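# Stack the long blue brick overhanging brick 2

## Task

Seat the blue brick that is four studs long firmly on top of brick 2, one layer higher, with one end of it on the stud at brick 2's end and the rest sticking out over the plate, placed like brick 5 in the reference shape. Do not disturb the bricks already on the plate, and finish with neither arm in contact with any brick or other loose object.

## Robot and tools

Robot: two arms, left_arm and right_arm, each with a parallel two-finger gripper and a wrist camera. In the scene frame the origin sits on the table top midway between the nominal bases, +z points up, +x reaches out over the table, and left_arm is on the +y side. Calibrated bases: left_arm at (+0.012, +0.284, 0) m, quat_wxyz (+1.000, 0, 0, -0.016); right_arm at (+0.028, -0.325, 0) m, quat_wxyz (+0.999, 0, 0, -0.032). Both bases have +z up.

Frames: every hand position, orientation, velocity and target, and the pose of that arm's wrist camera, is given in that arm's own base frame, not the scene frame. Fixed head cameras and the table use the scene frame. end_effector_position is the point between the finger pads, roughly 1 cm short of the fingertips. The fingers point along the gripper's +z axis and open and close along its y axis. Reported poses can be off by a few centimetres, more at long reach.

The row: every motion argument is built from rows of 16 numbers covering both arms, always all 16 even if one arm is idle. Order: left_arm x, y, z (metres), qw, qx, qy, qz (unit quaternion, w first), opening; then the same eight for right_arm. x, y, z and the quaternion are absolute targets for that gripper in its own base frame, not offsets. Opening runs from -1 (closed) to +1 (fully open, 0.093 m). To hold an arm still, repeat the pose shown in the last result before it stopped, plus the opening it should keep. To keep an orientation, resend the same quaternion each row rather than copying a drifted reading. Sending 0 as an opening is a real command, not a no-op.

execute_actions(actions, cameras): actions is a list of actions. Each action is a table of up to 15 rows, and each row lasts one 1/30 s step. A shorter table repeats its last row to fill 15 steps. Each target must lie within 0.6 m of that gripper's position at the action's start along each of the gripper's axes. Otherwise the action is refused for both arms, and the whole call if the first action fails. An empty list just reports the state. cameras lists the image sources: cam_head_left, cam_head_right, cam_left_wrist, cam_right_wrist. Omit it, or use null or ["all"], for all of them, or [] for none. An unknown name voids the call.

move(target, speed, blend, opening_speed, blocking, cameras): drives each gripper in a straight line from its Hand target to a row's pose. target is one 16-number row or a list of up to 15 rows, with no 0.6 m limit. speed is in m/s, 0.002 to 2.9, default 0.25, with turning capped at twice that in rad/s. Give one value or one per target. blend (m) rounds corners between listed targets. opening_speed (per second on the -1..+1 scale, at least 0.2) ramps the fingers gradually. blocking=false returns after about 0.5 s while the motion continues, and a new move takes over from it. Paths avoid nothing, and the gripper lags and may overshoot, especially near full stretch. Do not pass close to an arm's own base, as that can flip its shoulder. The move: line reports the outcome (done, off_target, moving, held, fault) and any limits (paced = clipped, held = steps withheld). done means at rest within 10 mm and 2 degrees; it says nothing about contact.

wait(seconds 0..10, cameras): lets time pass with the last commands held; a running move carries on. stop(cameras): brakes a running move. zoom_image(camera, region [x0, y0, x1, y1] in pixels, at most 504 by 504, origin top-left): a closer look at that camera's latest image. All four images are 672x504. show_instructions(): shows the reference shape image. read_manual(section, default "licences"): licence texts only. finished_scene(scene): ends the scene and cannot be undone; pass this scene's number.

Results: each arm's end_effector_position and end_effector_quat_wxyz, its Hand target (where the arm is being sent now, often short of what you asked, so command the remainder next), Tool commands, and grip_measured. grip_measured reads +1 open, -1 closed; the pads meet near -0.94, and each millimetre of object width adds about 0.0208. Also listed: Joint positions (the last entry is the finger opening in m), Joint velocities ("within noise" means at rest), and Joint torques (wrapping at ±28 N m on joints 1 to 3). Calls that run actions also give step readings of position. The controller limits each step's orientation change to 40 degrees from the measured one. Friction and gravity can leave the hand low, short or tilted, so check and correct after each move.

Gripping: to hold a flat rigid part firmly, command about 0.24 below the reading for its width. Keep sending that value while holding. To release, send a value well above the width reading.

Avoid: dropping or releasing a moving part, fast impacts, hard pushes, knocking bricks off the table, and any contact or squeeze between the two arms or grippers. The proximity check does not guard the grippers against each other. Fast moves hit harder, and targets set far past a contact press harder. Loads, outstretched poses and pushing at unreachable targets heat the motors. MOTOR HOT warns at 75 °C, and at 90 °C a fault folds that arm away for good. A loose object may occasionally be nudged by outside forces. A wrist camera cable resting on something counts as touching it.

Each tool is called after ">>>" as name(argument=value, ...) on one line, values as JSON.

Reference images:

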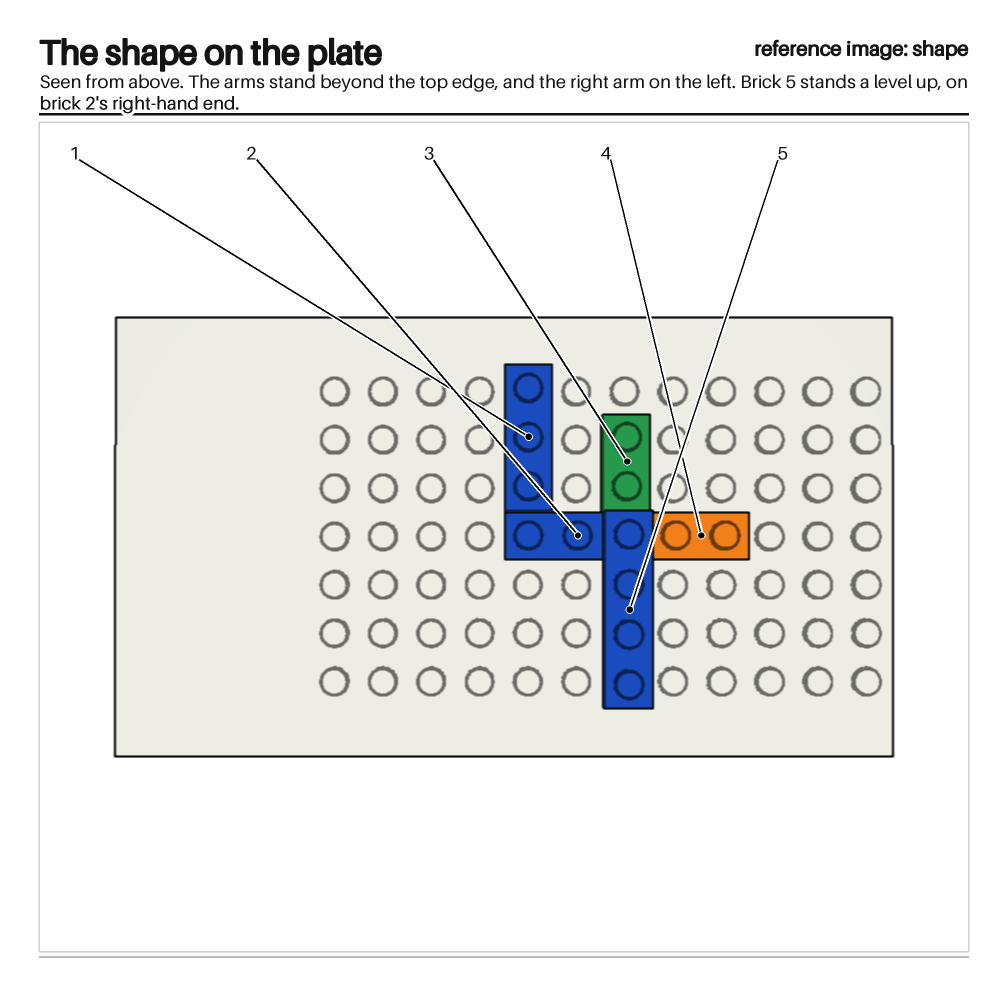

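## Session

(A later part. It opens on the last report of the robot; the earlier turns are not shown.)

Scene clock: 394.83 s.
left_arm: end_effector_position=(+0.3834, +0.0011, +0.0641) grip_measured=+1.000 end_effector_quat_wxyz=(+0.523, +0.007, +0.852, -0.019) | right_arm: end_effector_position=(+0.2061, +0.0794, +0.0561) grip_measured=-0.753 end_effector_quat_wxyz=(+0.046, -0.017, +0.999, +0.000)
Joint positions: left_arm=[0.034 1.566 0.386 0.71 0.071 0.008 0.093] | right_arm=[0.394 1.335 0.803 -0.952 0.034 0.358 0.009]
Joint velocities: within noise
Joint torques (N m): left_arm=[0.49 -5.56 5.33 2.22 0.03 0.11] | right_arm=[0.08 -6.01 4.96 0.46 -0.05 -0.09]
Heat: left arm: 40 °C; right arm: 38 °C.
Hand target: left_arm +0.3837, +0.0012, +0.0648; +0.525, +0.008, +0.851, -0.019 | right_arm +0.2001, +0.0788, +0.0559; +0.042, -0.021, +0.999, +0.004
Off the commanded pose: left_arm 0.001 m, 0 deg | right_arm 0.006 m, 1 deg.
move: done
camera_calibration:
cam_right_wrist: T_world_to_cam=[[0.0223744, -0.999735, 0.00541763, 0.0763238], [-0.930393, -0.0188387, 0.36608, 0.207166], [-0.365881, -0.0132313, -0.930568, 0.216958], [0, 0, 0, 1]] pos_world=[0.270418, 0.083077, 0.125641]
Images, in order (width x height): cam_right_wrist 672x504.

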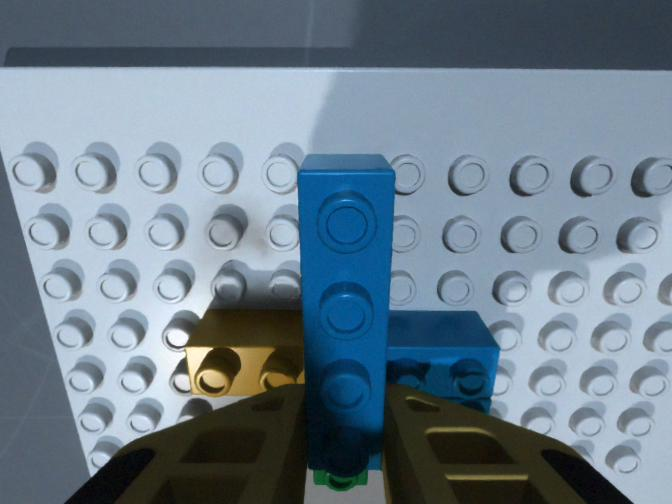

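>>> move(target=[0.3837,0.0011,0.0649,0.525,0.008,0.851,-0.019,1,0.2005,0.0786,0.049,0.0420,-0.021,0.9990,0.004,-0.9], speed=0.05, cameras=["cam_right_wrist"])

Scene clock: 406.10 s.
left_arm: end_effector_position=(+0.3834, +0.0011, +0.0641) grip_measured=+1.000 end_effector_quat_wxyz=(+0.523, +0.007, +0.852, -0.019) | right_arm: end_effector_position=(+0.2064, +0.0796, +0.0529) grip_measured=-0.753 end_effector_quat_wxyz=(+0.049, -0.018, +0.999, +0.001)
Joint positions: left_arm=[0.034 1.566 0.386 0.71 0.071 0.008 0.093] | right_arm=[0.394 1.335 0.789 -0.932 0.033 0.356 0.009]
Joint velocities: within noise
Joint torques (N m): left_arm=[0.49 -5.56 5.34 2.22 0.04 0.11] | right_arm=[-0.09 -4.86 4.56 0.59 -0.08 -0.09]
Heat: left arm: 40 °C; right arm: 38 °C.
Hand target: left_arm +0.3837, +0.0012, +0.0648; +0.525, +0.008, +0.851, -0.019 | right_arm +0.2006, +0.0786, +0.0491; +0.042, -0.021, +0.999, +0.004
Off the commanded pose: left_arm 0.001 m, 0 deg | right_arm 0.007 m, 1 deg.
move: done
camera_calibration:
cam_right_wrist: T_world_to_cam=[[0.0239895, -0.999709, 0.00270667, 0.0764261], [-0.932173, -0.0213905, 0.361381, 0.209387], [-0.361217, -0.0111924, -0.932414, 0.213019], [0, 0, 0, 1]] pos_world=[0.270297, 0.0832669, 0.122747]
Images, in order (width x height): cam_right_wrist 672x504.

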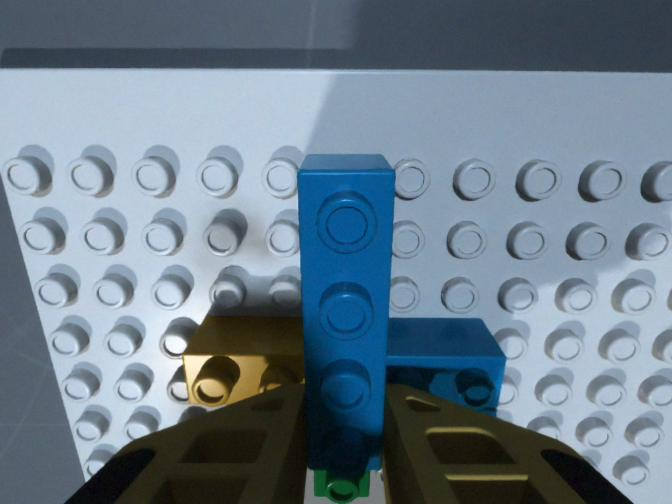

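>>> zoom_image(camera="cam_right_wrist", region=[150, 300, 550, 504])

Scaled by 1.260 from the camera's 672x504 image, which has a finer 960x720 frame.

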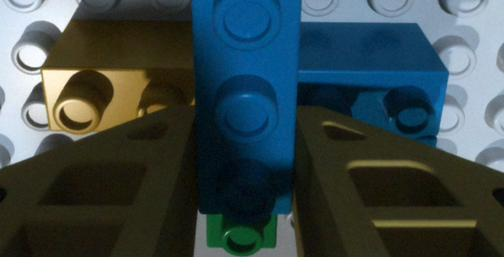

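>>> move(target=[0.3837,0.0011,0.0649,0.525,0.008,0.851,-0.019,1,0.2005,0.0786,0.041,0.0420,-0.021,0.9990,0.004,-0.9], speed=0.05, cameras=["cam_right_wrist"])

Scene clock: 421.13 s.
left_arm: end_effector_position=(+0.3834, +0.0011, +0.0641) grip_measured=+1.000 end_effector_quat_wxyz=(+0.523, +0.007, +0.852, -0.019) | right_arm: end_effector_position=(+0.2062, +0.0796, +0.0522) grip_measured=-0.753 end_effector_quat_wxyz=(+0.052, -0.018, +0.998, +0.003)
Joint positions: left_arm=[0.034 1.566 0.386 0.71 0.071 0.008 0.093] | right_arm=[0.394 1.328 0.78 -0.923 0.033 0.356 0.009]
Joint velocities: within noise
Joint torques (N m): left_arm=[0.49 -5.56 5.34 2.22 0.04 0.11] | right_arm=[0.02 -3.36 2.92 0.85 -0.02 -0.13]
Heat: left arm: 39 °C; right arm: 37 °C.
Hand target: left_arm +0.3837, +0.0012, +0.0648; +0.525, +0.008, +0.851, -0.019 | right_arm +0.2002, +0.0784, +0.0415; +0.042, -0.021, +0.999, +0.004
Off the commanded pose: left_arm 0.001 m, 0 deg | right_arm 0.013 m, 1 deg.
move: off_target (right_arm)
camera_calibration:
cam_right_wrist: T_world_to_cam=[[0.0243363, -0.999704, 0.000292303, 0.0764334], [-0.934442, -0.0226437, 0.355394, 0.210353], [-0.355283, -0.00892213, -0.934716, 0.21101], [0, 0, 0, 1]] pos_world=[0.269671, 0.0830566, 0.122454]
Images, in order (width x height): cam_right_wrist 672x504.

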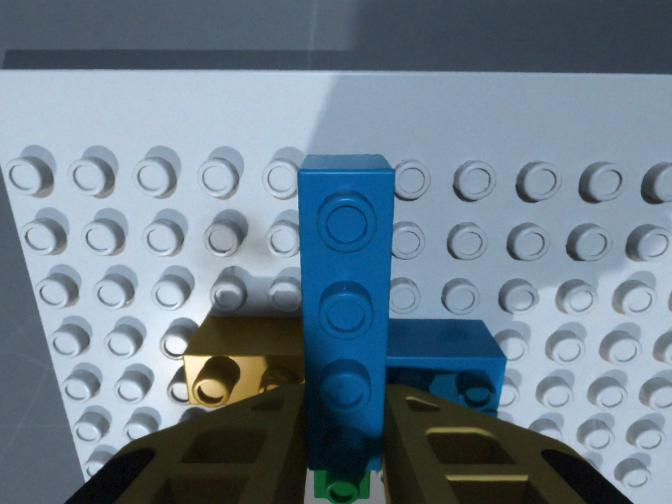

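>>> move(target=[0.3837,0.0011,0.0649,0.525,0.008,0.851,-0.019,1,0.2005,0.0786,0.031,0.0420,-0.021,0.9990,0.002,-0.9], speed=0.05, cameras=["cam_right_wrist"])

Scene clock: 432.23 s.
left_arm: end_effector_position=(+0.3834, +0.0011, +0.0641) grip_measured=+1.000 end_effector_quat_wxyz=(+0.523, +0.007, +0.852, -0.019) | right_arm: end_effector_position=(+0.2060, +0.0795, +0.0516) grip_measured=-0.754 end_effector_quat_wxyz=(+0.057, -0.018, +0.998, +0.005)
Joint positions: left_arm=[0.034 1.566 0.386 0.71 0.071 0.008 0.093] | right_arm=[0.394 1.318 0.769 -0.912 0.033 0.356 0.009]
Joint velocities: within noise
Joint torques (N m): left_arm=[0.49 -5.56 5.34 2.22 0.04 0.11] | right_arm=[0.39 -1.06 1.63 1.16 -0.03 -0.05]
Heat: left arm: 39 °C; right arm: 37 °C.
Hand target: left_arm +0.3837, +0.0012, +0.0648; +0.525, +0.008, +0.851, -0.019 | right_arm +0.1991, +0.0780, +0.0328; +0.042, -0.021, +0.999, +0.002
Off the commanded pose: left_arm 0.001 m, 0 deg | right_arm 0.021 m, 2 deg.
move: off_target (right_arm)
camera_calibration:
cam_right_wrist: T_world_to_cam=[[0.0243035, -0.999698, -0.00357797, 0.0765195], [-0.937904, -0.0240398, 0.34606, 0.211709], [-0.346042, -0.00505469, -0.938205, 0.208434], [0, 0, 0, 1]] pos_world=[0.26883, 0.0826395, 0.122564]
Images, in order (width x height): cam_right_wrist 672x504.

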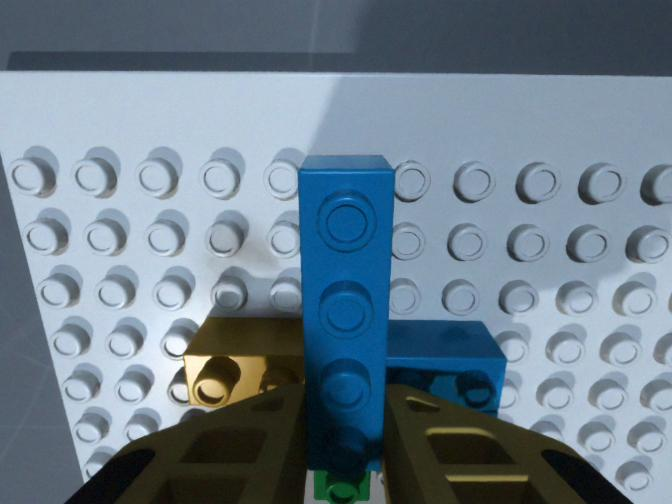

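>>> zoom_image(camera="cam_right_wrist", region=[170, 300, 340, 420])

>>> zoom_image(camera="cam_right_wrist", region=[340, 300, 510, 420])

Scaled by 2.965 from the camera's 672x504 image, which has a finer 960x720 frame.

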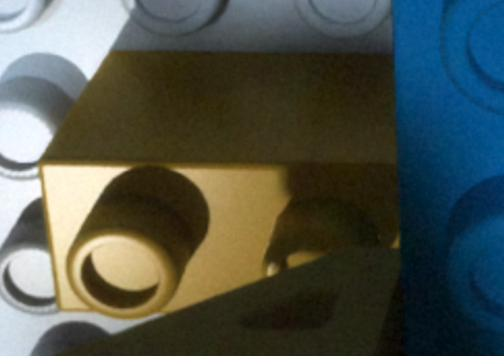

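Scaled by 2.965 from the camera's 672x504 image, which has a finer 960x720 frame.

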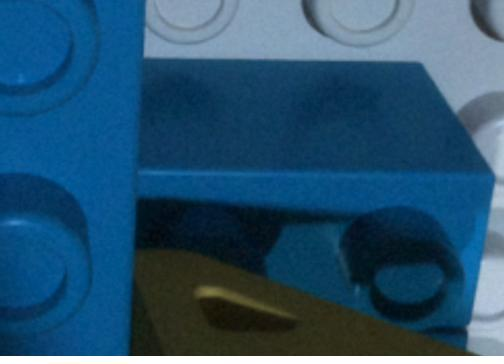

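>>> move(target=[[0.3837,0.0011,0.0649,0.525,0.008,0.851,-0.019,1,0.2020,0.0790,0.0505,0.0450,-0.019,0.9990,0.002,-0.9],[0.3837,0.0011,0.0649,0.525,0.008,0.851,-0.019,1,0.2020,0.0790,0.0505,0.0450,-0.019,0.9990,0.002,-0.42]], speed=0.05, opening_speed=0.5, cameras=["cam_right_wrist"])

Scene clock: 486.23 s.
left_arm: end_effector_position=(+0.3834, +0.0011, +0.0641) grip_measured=+1.000 end_effector_quat_wxyz=(+0.523, +0.007, +0.852, -0.019) | right_arm: end_effector_position=(+0.2050, +0.0790, +0.0522) grip_measured=-0.422 end_effector_quat_wxyz=(+0.055, -0.018, +0.998, +0.004)
Joint positions: left_arm=[0.034 1.566 0.386 0.71 0.071 0.008 0.093] | right_arm=[0.394 1.317 0.771 -0.92 0.033 0.356 0.025]
Joint velocities: within noise
Joint torques (N m): left_arm=[0.49 -5.56 5.34 2.22 0.04 0.11] | right_arm=[0.14 -2.89 6.64 0.44 0.06 -0.01]
Heat: left arm: 39 °C; right arm: 35 °C.
Hand target: left_arm +0.3837, +0.0012, +0.0648; +0.525, +0.008, +0.851, -0.019 | right_arm +0.2020, +0.0790, +0.0506; +0.045, -0.019, +0.999, +0.002
Off the commanded pose: left_arm 0.001 m, 0 deg | right_arm 0.003 m, 1 deg.
move: done
camera_calibration:
cam_right_wrist: T_world_to_cam=[[0.0243721, -0.999701, -0.00191148, 0.0760241], [-0.936427, -0.0234988, 0.350074, 0.209967], [-0.350015, -0.00674208, -0.93672, 0.209367], [0, 0, 0, 1]] pos_world=[0.268048, 0.0823469, 0.12276]
Images, in order (width x height): cam_right_wrist 672x504.

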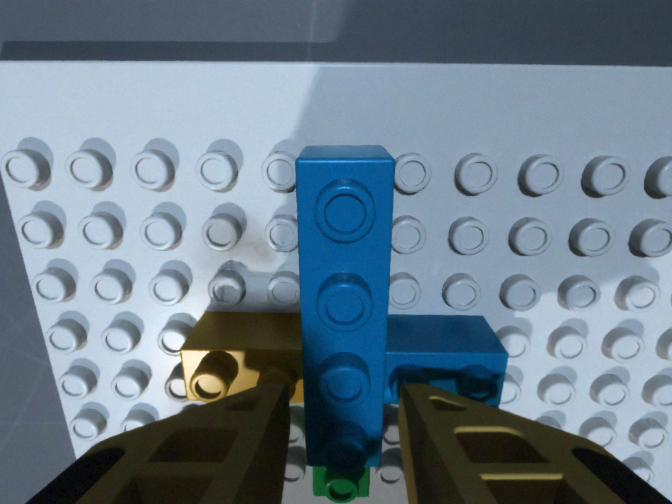

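>>> move(target=[[0.3837,0.0011,0.0649,0.525,0.008,0.851,-0.019,1,0.2020,0.0790,0.09,0.0450,-0.019,0.9990,0.002,-0.42],[0.3837,0.0011,0.0649,0.525,0.008,0.851,-0.019,1,0.185,0.0790,0.14,0.0450,-0.019,0.9990,0.002,-0.42]], speed=0.12, cameras=["cam_right_wrist"])

Scene clock: 493.07 s.
left_arm: end_effector_position=(+0.3834, +0.0011, +0.0641) grip_measured=+1.000 end_effector_quat_wxyz=(+0.523, +0.007, +0.852, -0.019) | right_arm: end_effector_position=(+0.1837, +0.0770, +0.1312) grip_measured=-0.422 end_effector_quat_wxyz=(+0.036, -0.021, +0.999, -0.003)
Joint positions: left_arm=[0.034 1.566 0.386 0.71 0.071 0.008 0.093] | right_arm=[0.425 1.23 1.032 -1.31 0.033 0.382 0.025]
Joint velocities: within noise
Joint torques (N m): left_arm=[0.49 -5.56 5.34 2.22 0.04 0.11] | right_arm=[0.47 -4.4 9.02 0.41 -0.02 0.08]
Heat: left arm: 39 °C; right arm: 36 °C.
Hand target: left_arm +0.3837, +0.0012, +0.0648; +0.525, +0.008, +0.851, -0.019 | right_arm +0.1849, +0.0789, +0.1398; +0.045, -0.019, +0.999, +0.002
Off the commanded pose: left_arm 0.001 m, 0 deg | right_arm 0.009 m, 1 deg.
move: done
camera_calibration:
cam_right_wrist: T_world_to_cam=[[0.0296218, -0.999496, 0.0113746, 0.0719153], [-0.922095, -0.0229319, 0.386283, 0.154855], [-0.385828, -0.0219309, -0.92231, 0.281849], [0, 0, 0, 1]] pos_world=[0.249406, 0.0816114, 0.199316]
Images, in order (width x height): cam_right_wrist 672x504.

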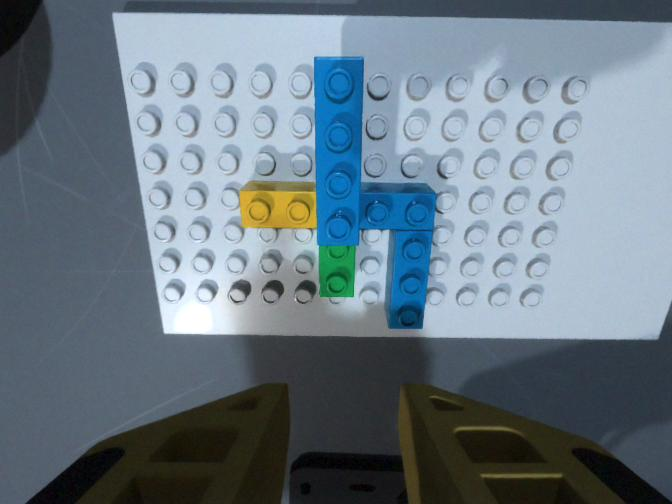

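>>> finished_scene(scene=1)

The scene is finished: the task was done.


## Next scene

The same job, from a new start.

Reference images:

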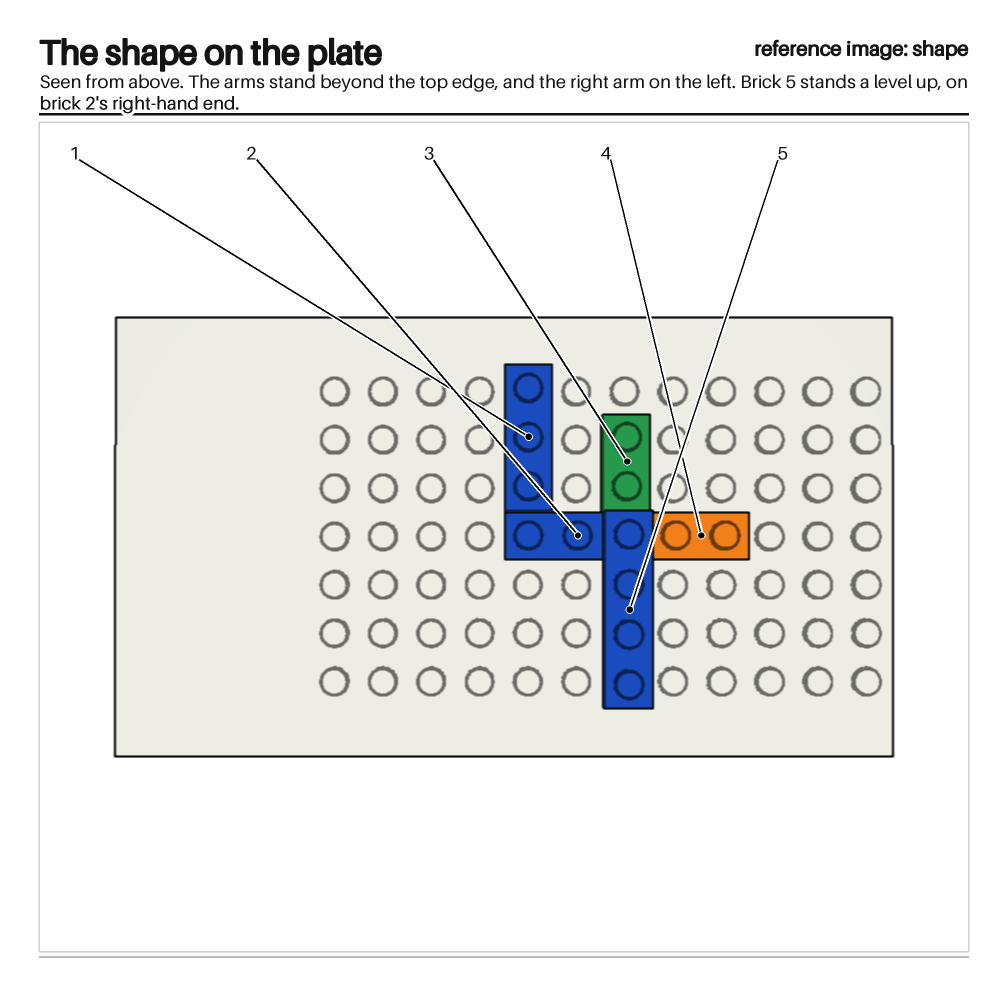

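>>> execute_actions(actions=[], cameras=["cam_head_left","cam_head_right"])

>>> zoom_image(camera="cam_head_right", region=[260, 200, 500, 380])

Scene clock: 0.00 s.
left_arm: end_effector_position=(+0.3759, +0.0207, +0.0617) grip_measured=+1.000 end_effector_quat_wxyz=(+0.523, -0.071, +0.848, +0.057) | right_arm: end_effector_position=(+0.3914, -0.0072, +0.0785) grip_measured=+1.000 end_effector_quat_wxyz=(+0.551, +0.049, +0.824, -0.120)
Joint positions: left_arm=[-0.035 1.563 0.361 0.728 -0.203 -0.078 0.093] | right_arm=[0.145 1.618 0.407 0.807 0.389 0.007 0.093]
Joint velocities: within noise
Joint torques (N m): no reading
Heat: left arm: 34 °C; right arm: 33 °C.
Hand target: left_arm +0.3797, +0.0206, +0.0690; +0.533, -0.072, +0.841, +0.056 | right_arm +0.3928, -0.0069, +0.0813; +0.554, +0.050, +0.823, -0.119
Tool commands: left_gripper/opening=+1.0 right_gripper/opening=+1.0
Images, in order (width x height): cam_head_left 672x504, cam_head_right 672x504.

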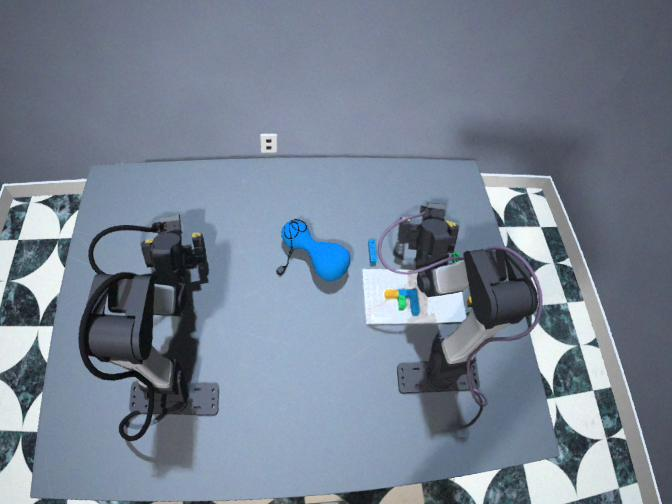

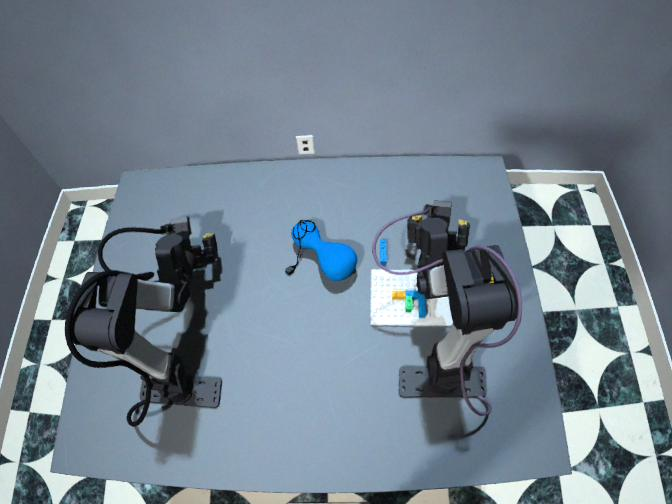

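Scaled by 2.100 from the camera's 672x504 image, which has a finer 960x720 frame.

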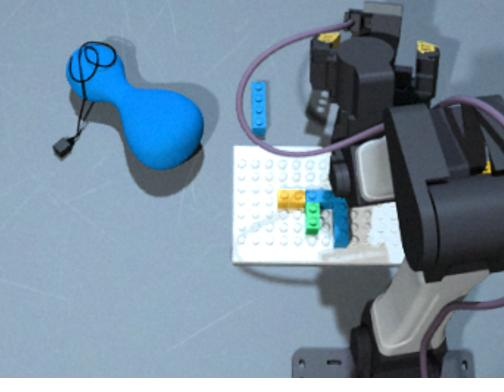

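>>> move(target=[[0.3797,0.0206,0.0690,0.533,-0.072,0.841,0.056,1,0.33,0.05,0.18,0.2587,-0.0309,0.9654,0.0083,-0.48],[0.3797,0.0206,0.0690,0.533,-0.072,0.841,0.056,1,0.303,0.132,0.10,0.0436,-0.0170,0.9989,0.0007,-0.48]], blend=0.03, speed=0.35, cameras=["cam_right_wrist"])

Scene clock: 16.63 s.
left_arm: end_effector_position=(+0.3758, +0.0207, +0.0616) grip_measured=+1.000 end_effector_quat_wxyz=(+0.523, -0.071, +0.848, +0.057) | right_arm: end_effector_position=(+0.3003, +0.1286, +0.0966) grip_measured=-0.478 end_effector_quat_wxyz=(+0.047, -0.022, +0.999, -0.005)
Joint positions: left_arm=[-0.035 1.563 0.361 0.728 -0.203 -0.078 0.093] | right_arm=[0.428 1.712 1.326 -1.102 0.045 0.383 0.022]
Joint velocities: within noise
Joint torques (N m): left_arm=[0.47 -6.19 6.08 2.29 -0.05 0.1] | right_arm=[0.09 -6.91 9.33 0.39 -0.06 0.08]
Heat: left arm: 36 °C; right arm: 34 °C.
Hand target: left_arm +0.3796, +0.0207, +0.0690; +0.533, -0.072, +0.841, +0.056 | right_arm +0.3029, +0.1319, +0.1000; +0.044, -0.017, +0.999, +0.001
Off the commanded pose: left_arm 0.008 m, 1 deg | right_arm 0.005 m, 1 deg.
move: done
camera_calibration:
cam_right_wrist: T_world_to_cam=[[0.0303378, -0.999428, 0.0149681, 0.119903], [-0.930333, -0.0227588, 0.366008, 0.281351], [-0.365458, -0.0250292, -0.930491, 0.291147], [0, 0, 0, 1]] pos_world=[0.364515, 0.133525, 0.166138]
Images, in order (width x height): cam_right_wrist 672x504.

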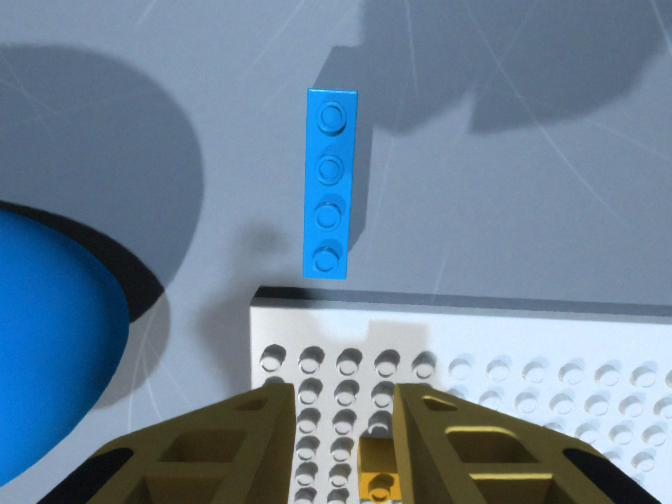

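>>> move(target=[[0.3797,0.0206,0.0690,0.533,-0.072,0.841,0.056,1,0.3115,0.1347,0.05,0.0430,0.006,0.9990,0.003,-0.30],[0.3797,0.0206,0.0690,0.533,-0.072,0.841,0.056,1,0.3115,0.1347,0.032,0.0430,0.006,0.9990,0.003,-0.30]], speed=[0.25,0.1], cameras=["cam_right_wrist"])

Scene clock: 32.67 s.
left_arm: end_effector_position=(+0.3758, +0.0207, +0.0616) grip_measured=+1.000 end_effector_quat_wxyz=(+0.523, -0.071, +0.848, +0.057) | right_arm: end_effector_position=(+0.3116, +0.1345, +0.0403) grip_measured=-0.302 end_effector_quat_wxyz=(+0.048, -0.001, +0.999, -0.001)
Joint positions: left_arm=[-0.035 1.563 0.361 0.728 -0.203 -0.078 0.093] | right_arm=[0.428 1.808 1.21 -0.886 0.041 0.425 0.031]
Joint velocities: within noise
Joint torques (N m): left_arm=[0.47 -6.19 6.06 2.29 -0.05 0.1] | right_arm=[-0.24 -7.38 4.93 0.78 0.01 0.07]
Heat: left arm: 37 °C; right arm: 37 °C.
Hand target: left_arm +0.3796, +0.0207, +0.0690; +0.533, -0.072, +0.841, +0.056 | right_arm +0.3114, +0.1346, +0.0322; +0.043, +0.006, +0.999, +0.003
Off the commanded pose: left_arm 0.008 m, 1 deg | right_arm 0.008 m, 1 deg.
move: done
camera_calibration:
cam_right_wrist: T_world_to_cam=[[-0.0111445, -0.999923, 0.00549534, 0.139616], [-0.931673, 0.0123793, 0.363087, 0.308496], [-0.363127, -0.00107343, -0.931739, 0.239147], [0, 0, 0, 1]] pos_world=[0.375814, 0.136043, 0.110044]
Images, in order (width x height): cam_right_wrist 672x504.

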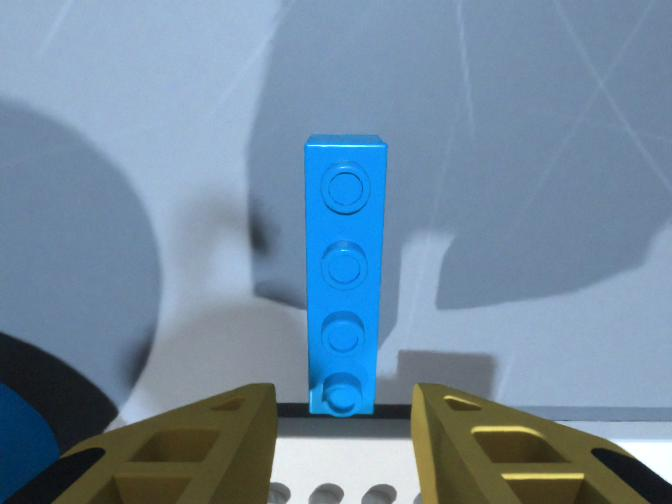

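>>> move(target=[[0.3797,0.0206,0.0690,0.533,-0.072,0.841,0.056,1,0.3135,0.1347,0.0185,0.0400,0.012,0.9990,0.003,-0.40],[0.3797,0.0206,0.0690,0.533,-0.072,0.841,0.056,1,0.3135,0.1347,0.0185,0.0400,0.012,0.9990,0.003,-0.90]], speed=0.1, opening_speed=0.7, cameras=["cam_right_wrist"])

Scene clock: 46.17 s.
left_arm: end_effector_position=(+0.3758, +0.0207, +0.0616) grip_measured=+1.000 end_effector_quat_wxyz=(+0.523, -0.071, +0.848, +0.057) | right_arm: end_effector_position=(+0.3139, +0.1348, +0.0270) grip_measured=-0.740 end_effector_quat_wxyz=(+0.045, +0.005, +0.999, -0.001)
Joint positions: left_arm=[-0.035 1.563 0.361 0.728 -0.203 -0.078 0.093] | right_arm=[0.425 1.839 1.193 -0.843 0.039 0.434 0.01]
Joint velocities: within noise
Joint torques (N m): left_arm=[0.47 -6.19 6.06 2.29 -0.05 0.1] | right_arm=[-0.13 -7.35 4.71 0.77 -0.04 0.05]
Heat: left arm: 38 °C; right arm: 36 °C.
Hand target: left_arm +0.3796, +0.0207, +0.0690; +0.533, -0.072, +0.841, +0.056 | right_arm +0.3133, +0.1346, +0.0187; +0.040, +0.012, +0.999, +0.003
Off the commanded pose: left_arm 0.008 m, 1 deg | right_arm 0.009 m, 1 deg.
move: done
camera_calibration:
cam_right_wrist: T_world_to_cam=[[-0.0230446, -0.999725, 0.00440953, 0.143787], [-0.929428, 0.0230486, 0.368282, 0.313222], [-0.368282, 0.00438859, -0.929704, 0.228381], [0, 0, 0, 1]] pos_world=[0.37854, 0.135526, 0.0963389]
Images, in order (width x height): cam_right_wrist 672x504.

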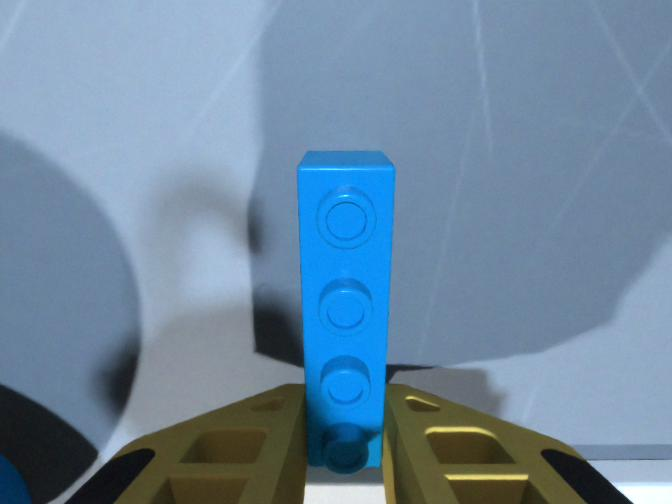

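>>> move(target=[[0.3797,0.0206,0.0690,0.533,-0.072,0.841,0.056,1,0.3135,0.1347,0.09,0.0400,0.006,0.9990,0.003,-0.9],[0.3797,0.0206,0.0690,0.533,-0.072,0.841,0.056,1,0.207,0.0770,0.085,0.0400,0.0,0.9990,0.003,-0.9]], speed=0.25, blend=0.02, cameras=["cam_right_wrist"])

Scene clock: 69.63 s.
left_arm: end_effector_position=(+0.3758, +0.0207, +0.0616) grip_measured=+1.000 end_effector_quat_wxyz=(+0.523, -0.071, +0.848, +0.057) | right_arm: end_effector_position=(+0.2134, +0.0784, +0.0863) grip_measured=-0.753 end_effector_quat_wxyz=(+0.048, +0.002, +0.999, +0.000)
Joint positions: left_arm=[-0.035 1.563 0.361 0.728 -0.203 -0.078 0.093] | right_arm=[0.378 1.331 0.922 -1.074 0.035 0.381 0.009]
Joint velocities: within noise
Joint torques (N m): left_arm=[0.47 -6.2 6.06 2.29 -0.05 0.1] | right_arm=[-0.17 -5.76 5.05 0.49 -0.04 -0.04]
Heat: left arm: 39 °C; right arm: 35 °C.
Hand target: left_arm +0.3796, +0.0207, +0.0690; +0.533, -0.072, +0.841, +0.056 | right_arm +0.2071, +0.0770, +0.0850; +0.040, +0.000, +0.999, +0.003
Off the commanded pose: left_arm 0.008 m, 1 deg | right_arm 0.007 m, 1 deg.
move: done
camera_calibration:
cam_right_wrist: T_world_to_cam=[[-0.0165377, -0.999857, 0.00353077, 0.0835587], [-0.931226, 0.0166881, 0.36406, 0.200426], [-0.364067, 0.00273276, -0.931369, 0.246096], [0, 0, 0, 1]] pos_world=[0.277619, 0.0795295, 0.155944]
Images, in order (width x height): cam_right_wrist 672x504.

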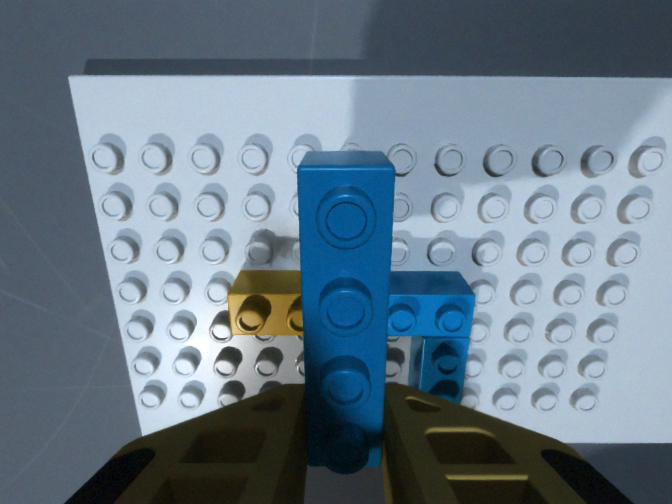

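>>> move(target=[0.3797,0.0206,0.0690,0.533,-0.072,0.841,0.056,1,0.2052,0.0735,0.058,0.0420,0.002,0.9990,0.003,-0.9], speed=0.12, cameras=["cam_right_wrist"])

Scene clock: 80.53 s.
left_arm: end_effector_position=(+0.3758, +0.0207, +0.0616) grip_measured=+1.000 end_effector_quat_wxyz=(+0.523, -0.071, +0.848, +0.057) | right_arm: end_effector_position=(+0.2042, +0.0725, +0.0606) grip_measured=-0.753 end_effector_quat_wxyz=(+0.038, +0.003, +0.999, -0.004)
Joint positions: left_arm=[-0.035 1.563 0.361 0.728 -0.203 -0.078 0.093] | right_arm=[0.368 1.331 0.819 -0.992 0.035 0.373 0.009]
Joint velocities: within noise
Joint torques (N m): left_arm=[0.47 -6.19 6.06 2.29 -0.05 0.1] | right_arm=[-0.21 -4.97 5 0.73 -0.01 -0.11]
Heat: left arm: 39 °C; right arm: 35 °C.
Hand target: left_arm +0.3796, +0.0207, +0.0690; +0.533, -0.072, +0.841, +0.056 | right_arm +0.2052, +0.0736, +0.0581; +0.042, +0.002, +0.999, +0.003
Off the commanded pose: left_arm 0.008 m, 1 deg | right_arm 0.003 m, 1 deg.
move: done
camera_calibration:
cam_right_wrist: T_world_to_cam=[[-0.01862, -0.999762, 0.0113272, 0.0775026], [-0.92389, 0.0215356, 0.382052, 0.198381], [-0.382205, -0.0033513, -0.924071, 0.222592], [0, 0, 0, 1]] pos_world=[0.269801, 0.0739579, 0.129021]
Images, in order (width x height): cam_right_wrist 672x504.

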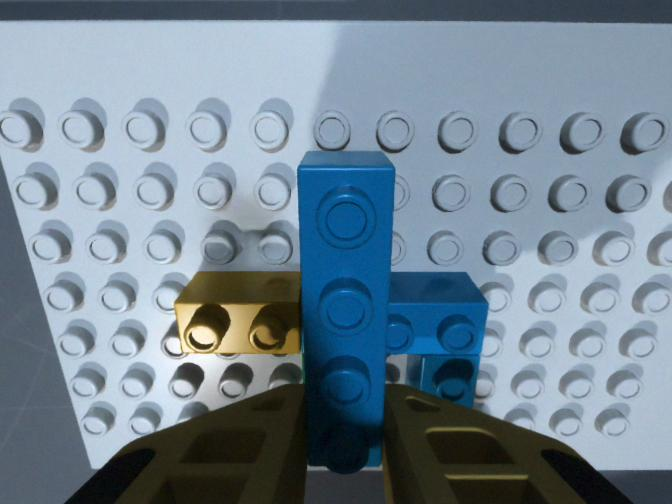

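>>> move(target=[[0.3797,0.0206,0.0690,0.533,-0.072,0.841,0.056,1,0.2195,0.0795,0.0600,0.0460,0.002,0.9990,0.004,-0.9],[0.3797,0.0206,0.0690,0.533,-0.072,0.841,0.056,1,0.2060,0.0745,0.0575,0.0440,0.002,0.9990,0.004,-0.9]], speed=0.06, cameras=["cam_right_wrist"])

Scene clock: 97.67 s.
left_arm: end_effector_position=(+0.3758, +0.0207, +0.0616) grip_measured=+1.000 end_effector_quat_wxyz=(+0.523, -0.071, +0.848, +0.057) | right_arm: end_effector_position=(+0.2062, +0.0732, +0.0579) grip_measured=-0.753 end_effector_quat_wxyz=(+0.036, +0.003, +0.999, -0.004)
Joint positions: left_arm=[-0.035 1.563 0.361 0.728 -0.203 -0.078 0.093] | right_arm=[0.368 1.346 0.819 -0.98 0.035 0.373 0.009]
Joint velocities: within noise
Joint torques (N m): left_arm=[0.47 -6.19 6.08 2.29 -0.05 0.1] | right_arm=[0.08 -6.05 4.74 0.71 -0.04 -0.09]
Heat: left arm: 39 °C; right arm: 35 °C.
Hand target: left_arm +0.3796, +0.0207, +0.0690; +0.533, -0.072, +0.841, +0.056 | right_arm +0.2060, +0.0745, +0.0576; +0.044, +0.002, +0.999, +0.004
Off the commanded pose: left_arm 0.008 m, 1 deg | right_arm 0.001 m, 1 deg.
move: done
camera_calibration:
cam_right_wrist: T_world_to_cam=[[-0.0185637, -0.999749, 0.0125493, 0.0782103], [-0.922822, 0.021963, 0.384599, 0.200818], [-0.384778, -0.00444122, -0.922998, 0.221272], [0, 0, 0, 1]] pos_world=[0.271912, 0.0747628, 0.126018]
Images, in order (width x height): cam_right_wrist 672x504.

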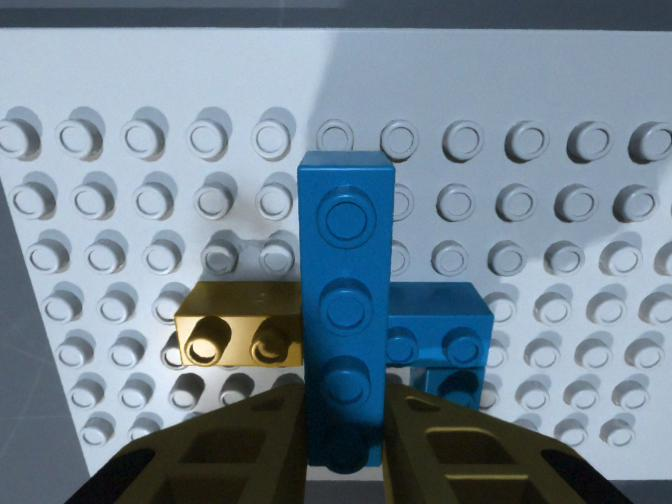

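>>> move(target=[0.3797,0.0206,0.0690,0.533,-0.072,0.841,0.056,1,0.2155,0.0790,0.0595,0.0500,0.002,0.9990,0.005,-0.9], speed=0.06, cameras=["cam_right_wrist"])

Scene clock: 107.37 s.
left_arm: end_effector_position=(+0.3758, +0.0207, +0.0616) grip_measured=+1.000 end_effector_quat_wxyz=(+0.523, -0.071, +0.848, +0.057) | right_arm: end_effector_position=(+0.2064, +0.0733, +0.0579) grip_measured=-0.753 end_effector_quat_wxyz=(+0.037, +0.003, +0.999, -0.004)
Joint positions: left_arm=[-0.035 1.563 0.361 0.728 -0.203 -0.078 0.093] | right_arm=[0.368 1.346 0.819 -0.979 0.035 0.373 0.009]
Joint velocities: within noise
Joint torques (N m): left_arm=[0.47 -6.19 6.08 2.29 -0.05 0.1] | right_arm=[0.53 -3.59 7.41 0.82 -0.06 -0.05]
Heat: left arm: 39 °C; right arm: 35 °C.
Hand target: left_arm +0.3796, +0.0207, +0.0690; +0.533, -0.072, +0.841, +0.056 | right_arm +0.2153, +0.0789, +0.0599; +0.050, +0.002, +0.999, +0.005
Off the commanded pose: left_arm 0.008 m, 1 deg | right_arm 0.011 m, 2 deg.
move: off_target (right_arm)
camera_calibration:
cam_right_wrist: T_world_to_cam=[[-0.0185882, -0.999753, 0.0122194, 0.0782599], [-0.923115, 0.0218555, 0.383904, 0.201136], [-0.384076, -0.0041438, -0.923292, 0.221265], [0, 0, 0, 1]] pos_world=[0.272109, 0.0747615, 0.126119]
Images, in order (width x height): cam_right_wrist 672x504.

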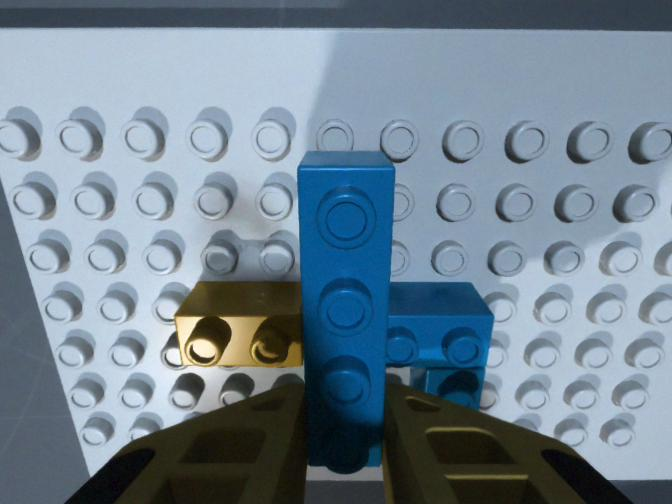

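>>> move(target=[0.3797,0.0206,0.0690,0.533,-0.072,0.841,0.056,1,0.2155,0.0790,0.066,0.0500,0.002,0.9990,0.005,-0.9], speed=0.06, cameras=[])

Scene clock: 114.30 s.
left_arm: end_effector_position=(+0.3758, +0.0207, +0.0616) grip_measured=+1.000 end_effector_quat_wxyz=(+0.523, -0.071, +0.848, +0.057) | right_arm: end_effector_position=(+0.2078, +0.0738, +0.0592) grip_measured=-0.753 end_effector_quat_wxyz=(+0.039, +0.003, +0.999, -0.003)
Joint positions: left_arm=[-0.035 1.563 0.361 0.728 -0.203 -0.078 0.093] | right_arm=[0.368 1.346 0.824 -0.979 0.035 0.373 0.009]
Joint velocities: within noise
Joint torques (N m): left_arm=[0.46 -6.2 6.08 2.29 -0.05 0.1] | right_arm=[0.53 -4.01 9.07 0.54 -0.01 -0.02]
Heat: left arm: 39 °C; right arm: 36 °C.
Hand target: left_arm +0.3796, +0.0207, +0.0690; +0.533, -0.072, +0.841, +0.056 | right_arm +0.2153, +0.0789, +0.0660; +0.050, +0.002, +0.999, +0.005
Off the commanded pose: left_arm 0.008 m, 1 deg | right_arm 0.012 m, 2 deg.
move: off_target (right_arm)
No camera images: "cameras" was empty.

>>> move(target=[0.3797,0.0206,0.0690,0.533,-0.072,0.841,0.056,1,0.2210,0.0800,0.072,0.0460,0.002,0.9990,0.004,-0.9], speed=0.1, cameras=[])

>>> move(target=[0.3797,0.0206,0.0690,0.533,-0.072,0.841,0.056,1,0.2150,0.0778,0.054,0.0460,0.002,0.9990,0.004,-0.9], speed=0.06, cameras=["cam_right_wrist"])

Scene clock: 128.30 s.
left_arm: end_effector_position=(+0.3758, +0.0207, +0.0616) grip_measured=+1.000 end_effector_quat_wxyz=(+0.523, -0.071, +0.848, +0.057) | right_arm: end_effector_position=(+0.2173, +0.0775, +0.0673) grip_measured=-0.753 end_effector_quat_wxyz=(+0.047, +0.003, +0.999, +0.000)
Joint positions: left_arm=[-0.035 1.563 0.361 0.728 -0.203 -0.078 0.093] | right_arm=[0.368 1.361 0.868 -0.99 0.035 0.373 0.009]
Joint velocities: within noise
Joint torques (N m): left_arm=[0.47 -6.19 6.08 2.29 -0.05 0.1] | right_arm=[-0.14 -3.58 8.88 0.41 -0.04 -0.05]
Heat: left arm: 40 °C; right arm: 37 °C.
Hand target: left_arm +0.3796, +0.0207, +0.0690; +0.533, -0.072, +0.841, +0.056 | right_arm +0.2210, +0.0800, +0.0720; +0.046, +0.002, +0.999, +0.004
Off the commanded pose: left_arm 0.008 m, 1 deg | right_arm 0.006 m, 1 deg.
move: done
No camera images: "cameras" was empty.

Scene clock: 129.33 s.
left_arm: end_effector_position=(+0.3758, +0.0207, +0.0616) grip_measured=+1.000 end_effector_quat_wxyz=(+0.523, -0.071, +0.848, +0.057) | right_arm: end_effector_position=(+0.2145, +0.0764, +0.0587) grip_measured=-0.753 end_effector_quat_wxyz=(+0.046, +0.003, +0.999, -0.001)
Joint positions: left_arm=[-0.035 1.563 0.361 0.728 -0.203 -0.078 0.093] | right_arm=[0.368 1.361 0.833 -0.957 0.035 0.373 0.009]
Joint velocities: within noise
Joint torques (N m): left_arm=[0.47 -6.19 6.06 2.29 -0.05 0.1] | right_arm=[-0.03 -3.95 5.03 0.74 -0.02 -0.06]
Heat: left arm: 40 °C; right arm: 37 °C.
Hand target: left_arm +0.3796, +0.0207, +0.0690; +0.533, -0.072, +0.841, +0.056 | right_arm +0.2149, +0.0778, +0.0542; +0.046, +0.002, +0.999, +0.004
Off the commanded pose: left_arm 0.008 m, 1 deg | right_arm 0.005 m, 1 deg.
move: done
camera_calibration:
cam_right_wrist: T_world_to_cam=[[-0.018747, -0.999814, 0.00448973, 0.0820704], [-0.930289, 0.0190884, 0.366329, 0.211066], [-0.366347, 0.00269082, -0.930474, 0.221209], [0, 0, 0, 1]] pos_world=[0.27893, 0.077431, 0.128141]
Images, in order (width x height): cam_right_wrist 672x504.

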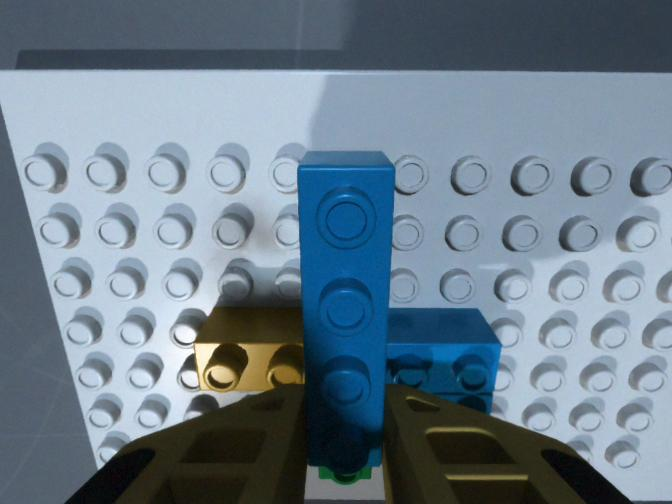

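>>> move(target=[0.3797,0.0206,0.0690,0.533,-0.072,0.841,0.056,1,0.2080,0.0742,0.0555,0.0430,0.002,0.9990,0.004,-0.9], speed=0.06, cameras=["cam_right_wrist"])

Scene clock: 143.73 s.
left_arm: end_effector_position=(+0.3758, +0.0207, +0.0616) grip_measured=+1.000 end_effector_quat_wxyz=(+0.523, -0.071, +0.848, +0.057) | right_arm: end_effector_position=(+0.2126, +0.0753, +0.0569) grip_measured=-0.753 end_effector_quat_wxyz=(+0.045, +0.003, +0.999, -0.001)
Joint positions: left_arm=[-0.035 1.563 0.361 0.728 -0.203 -0.078 0.093] | right_arm=[0.366 1.357 0.822 -0.953 0.034 0.371 0.009]
Joint velocities: within noise
Joint torques (N m): left_arm=[0.47 -6.19 6.08 2.29 -0.05 0.1] | right_arm=[-0.02 -6.15 4.38 0.59 -0.05 -0.11]
Heat: left arm: 40 °C; right arm: 36 °C.
Hand target: left_arm +0.3796, +0.0207, +0.0690; +0.533, -0.072, +0.841, +0.056 | right_arm +0.2081, +0.0742, +0.0554; +0.043, +0.002, +0.999, +0.004
Off the commanded pose: left_arm 0.008 m, 1 deg | right_arm 0.005 m, 1 deg.
move: done
camera_calibration:
cam_right_wrist: T_world_to_cam=[[-0.0190999, -0.999805, 0.00499625, 0.0808822], [-0.929257, 0.0195958, 0.368914, 0.209564], [-0.36894, 0.00240345, -0.92945, 0.219434], [0, 0, 0, 1]] pos_world=[0.277242, 0.0762325, 0.126238]
Images, in order (width x height): cam_right_wrist 672x504.

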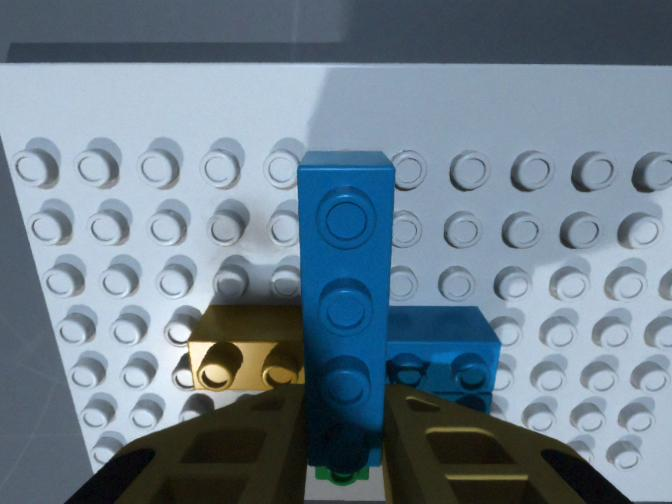

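>>> move(target=[[0.3797,0.0206,0.0690,0.533,-0.072,0.841,0.056,1,0.2080,0.0742,0.048,0.0430,0.002,0.9990,0.004,-0.9],[0.3797,0.0206,0.0690,0.533,-0.072,0.841,0.056,1,0.2080,0.0742,0.036,0.0430,0.002,0.9990,0.004,-0.9]], speed=0.04, cameras=["cam_right_wrist"])

Scene clock: 155.57 s.
left_arm: end_effector_position=(+0.3758, +0.0207, +0.0616) grip_measured=+1.000 end_effector_quat_wxyz=(+0.523, -0.071, +0.848, +0.057) | right_arm: end_effector_position=(+0.2130, +0.0754, +0.0522) grip_measured=-0.754 end_effector_quat_wxyz=(+0.056, +0.003, +0.998, +0.003)
Joint positions: left_arm=[-0.035 1.563 0.361 0.728 -0.203 -0.078 0.093] | right_arm=[0.366 1.342 0.79 -0.912 0.034 0.371 0.009]
Joint velocities: within noise
Joint torques (N m): left_arm=[0.46 -6.2 6.06 2.29 -0.05 0.1] | right_arm=[-0.14 -2.41 1.96 1.05 0 -0.07]
Heat: left arm: 40 °C; right arm: 35 °C.
Hand target: left_arm +0.3796, +0.0207, +0.0690; +0.533, -0.072, +0.841, +0.056 | right_arm +0.2072, +0.0739, +0.0371; +0.043, +0.002, +0.999, +0.004
Off the commanded pose: left_arm 0.008 m, 1 deg | right_arm 0.017 m, 1 deg.
move: off_target (right_arm)
camera_calibration:
cam_right_wrist: T_world_to_cam=[[-0.018751, -0.999818, -0.00360917, 0.0815066], [-0.936964, 0.0163122, 0.349044, 0.214623], [-0.348921, 0.00992658, -0.937099, 0.210735], [0, 0, 0, 1]] pos_world=[0.276153, 0.0758989, 0.122861]
Images, in order (width x height): cam_right_wrist 672x504.

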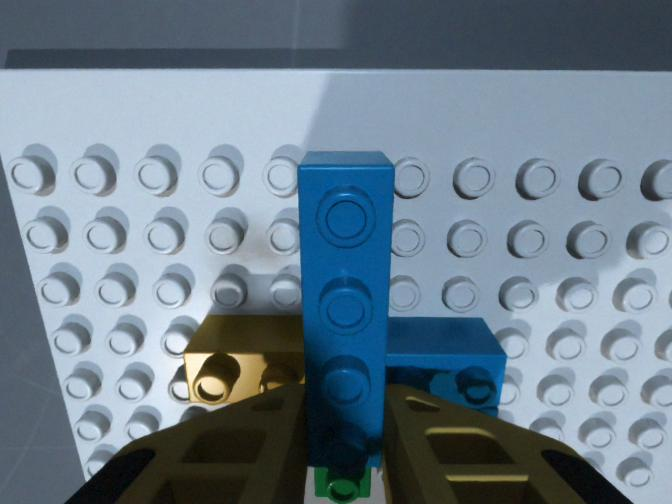

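>>> move(target=[[0.3797,0.0206,0.0690,0.533,-0.072,0.841,0.056,1,0.2080,0.0742,0.031,0.0430,0.002,0.9990,0.003,-0.9],[0.3797,0.0206,0.0690,0.533,-0.072,0.841,0.056,1,0.2095,0.0748,0.0510,0.0460,0.002,0.9990,0.003,-0.9],[0.3797,0.0206,0.0690,0.533,-0.072,0.841,0.056,1,0.2095,0.0748,0.0510,0.0460,0.002,0.9990,0.003,-0.42]], speed=0.05, opening_speed=0.6, cameras=["cam_right_wrist"])

Scene clock: 163.40 s.
left_arm: end_effector_position=(+0.3758, +0.0207, +0.0616) grip_measured=+1.000 end_effector_quat_wxyz=(+0.523, -0.071, +0.848, +0.057) | right_arm: end_effector_position=(+0.2121, +0.0751, +0.0526) grip_measured=-0.422 end_effector_quat_wxyz=(+0.056, +0.003, +0.998, +0.004)
Joint positions: left_arm=[-0.035 1.563 0.361 0.728 -0.203 -0.078 0.093] | right_arm=[0.366 1.336 0.787 -0.914 0.034 0.371 0.025]
Joint velocities: within noise
Joint torques (N m): left_arm=[0.47 -6.19 6.08 2.29 -0.05 0.1] | right_arm=[-0.09 -3.34 6.72 0.46 -0.02 -0.1]
Heat: left arm: 40 °C; right arm: 35 °C.
Hand target: left_arm +0.3796, +0.0207, +0.0690; +0.533, -0.072, +0.841, +0.056 | right_arm +0.2094, +0.0747, +0.0510; +0.046, +0.002, +0.999, +0.003
Off the commanded pose: left_arm 0.008 m, 1 deg | right_arm 0.003 m, 1 deg.
move: done
camera_calibration:
cam_right_wrist: T_world_to_cam=[[-0.0187186, -0.999816, -0.00417233, 0.0811464], [-0.937451, 0.0160999, 0.347745, 0.213694], [-0.347614, 0.0104207, -0.93758, 0.210579], [0, 0, 0, 1]] pos_world=[0.275047, 0.0754966, 0.123463]
Images, in order (width x height): cam_right_wrist 672x504.

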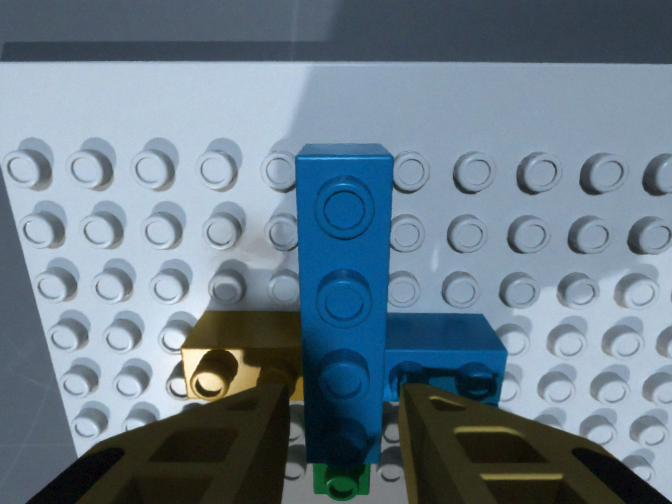

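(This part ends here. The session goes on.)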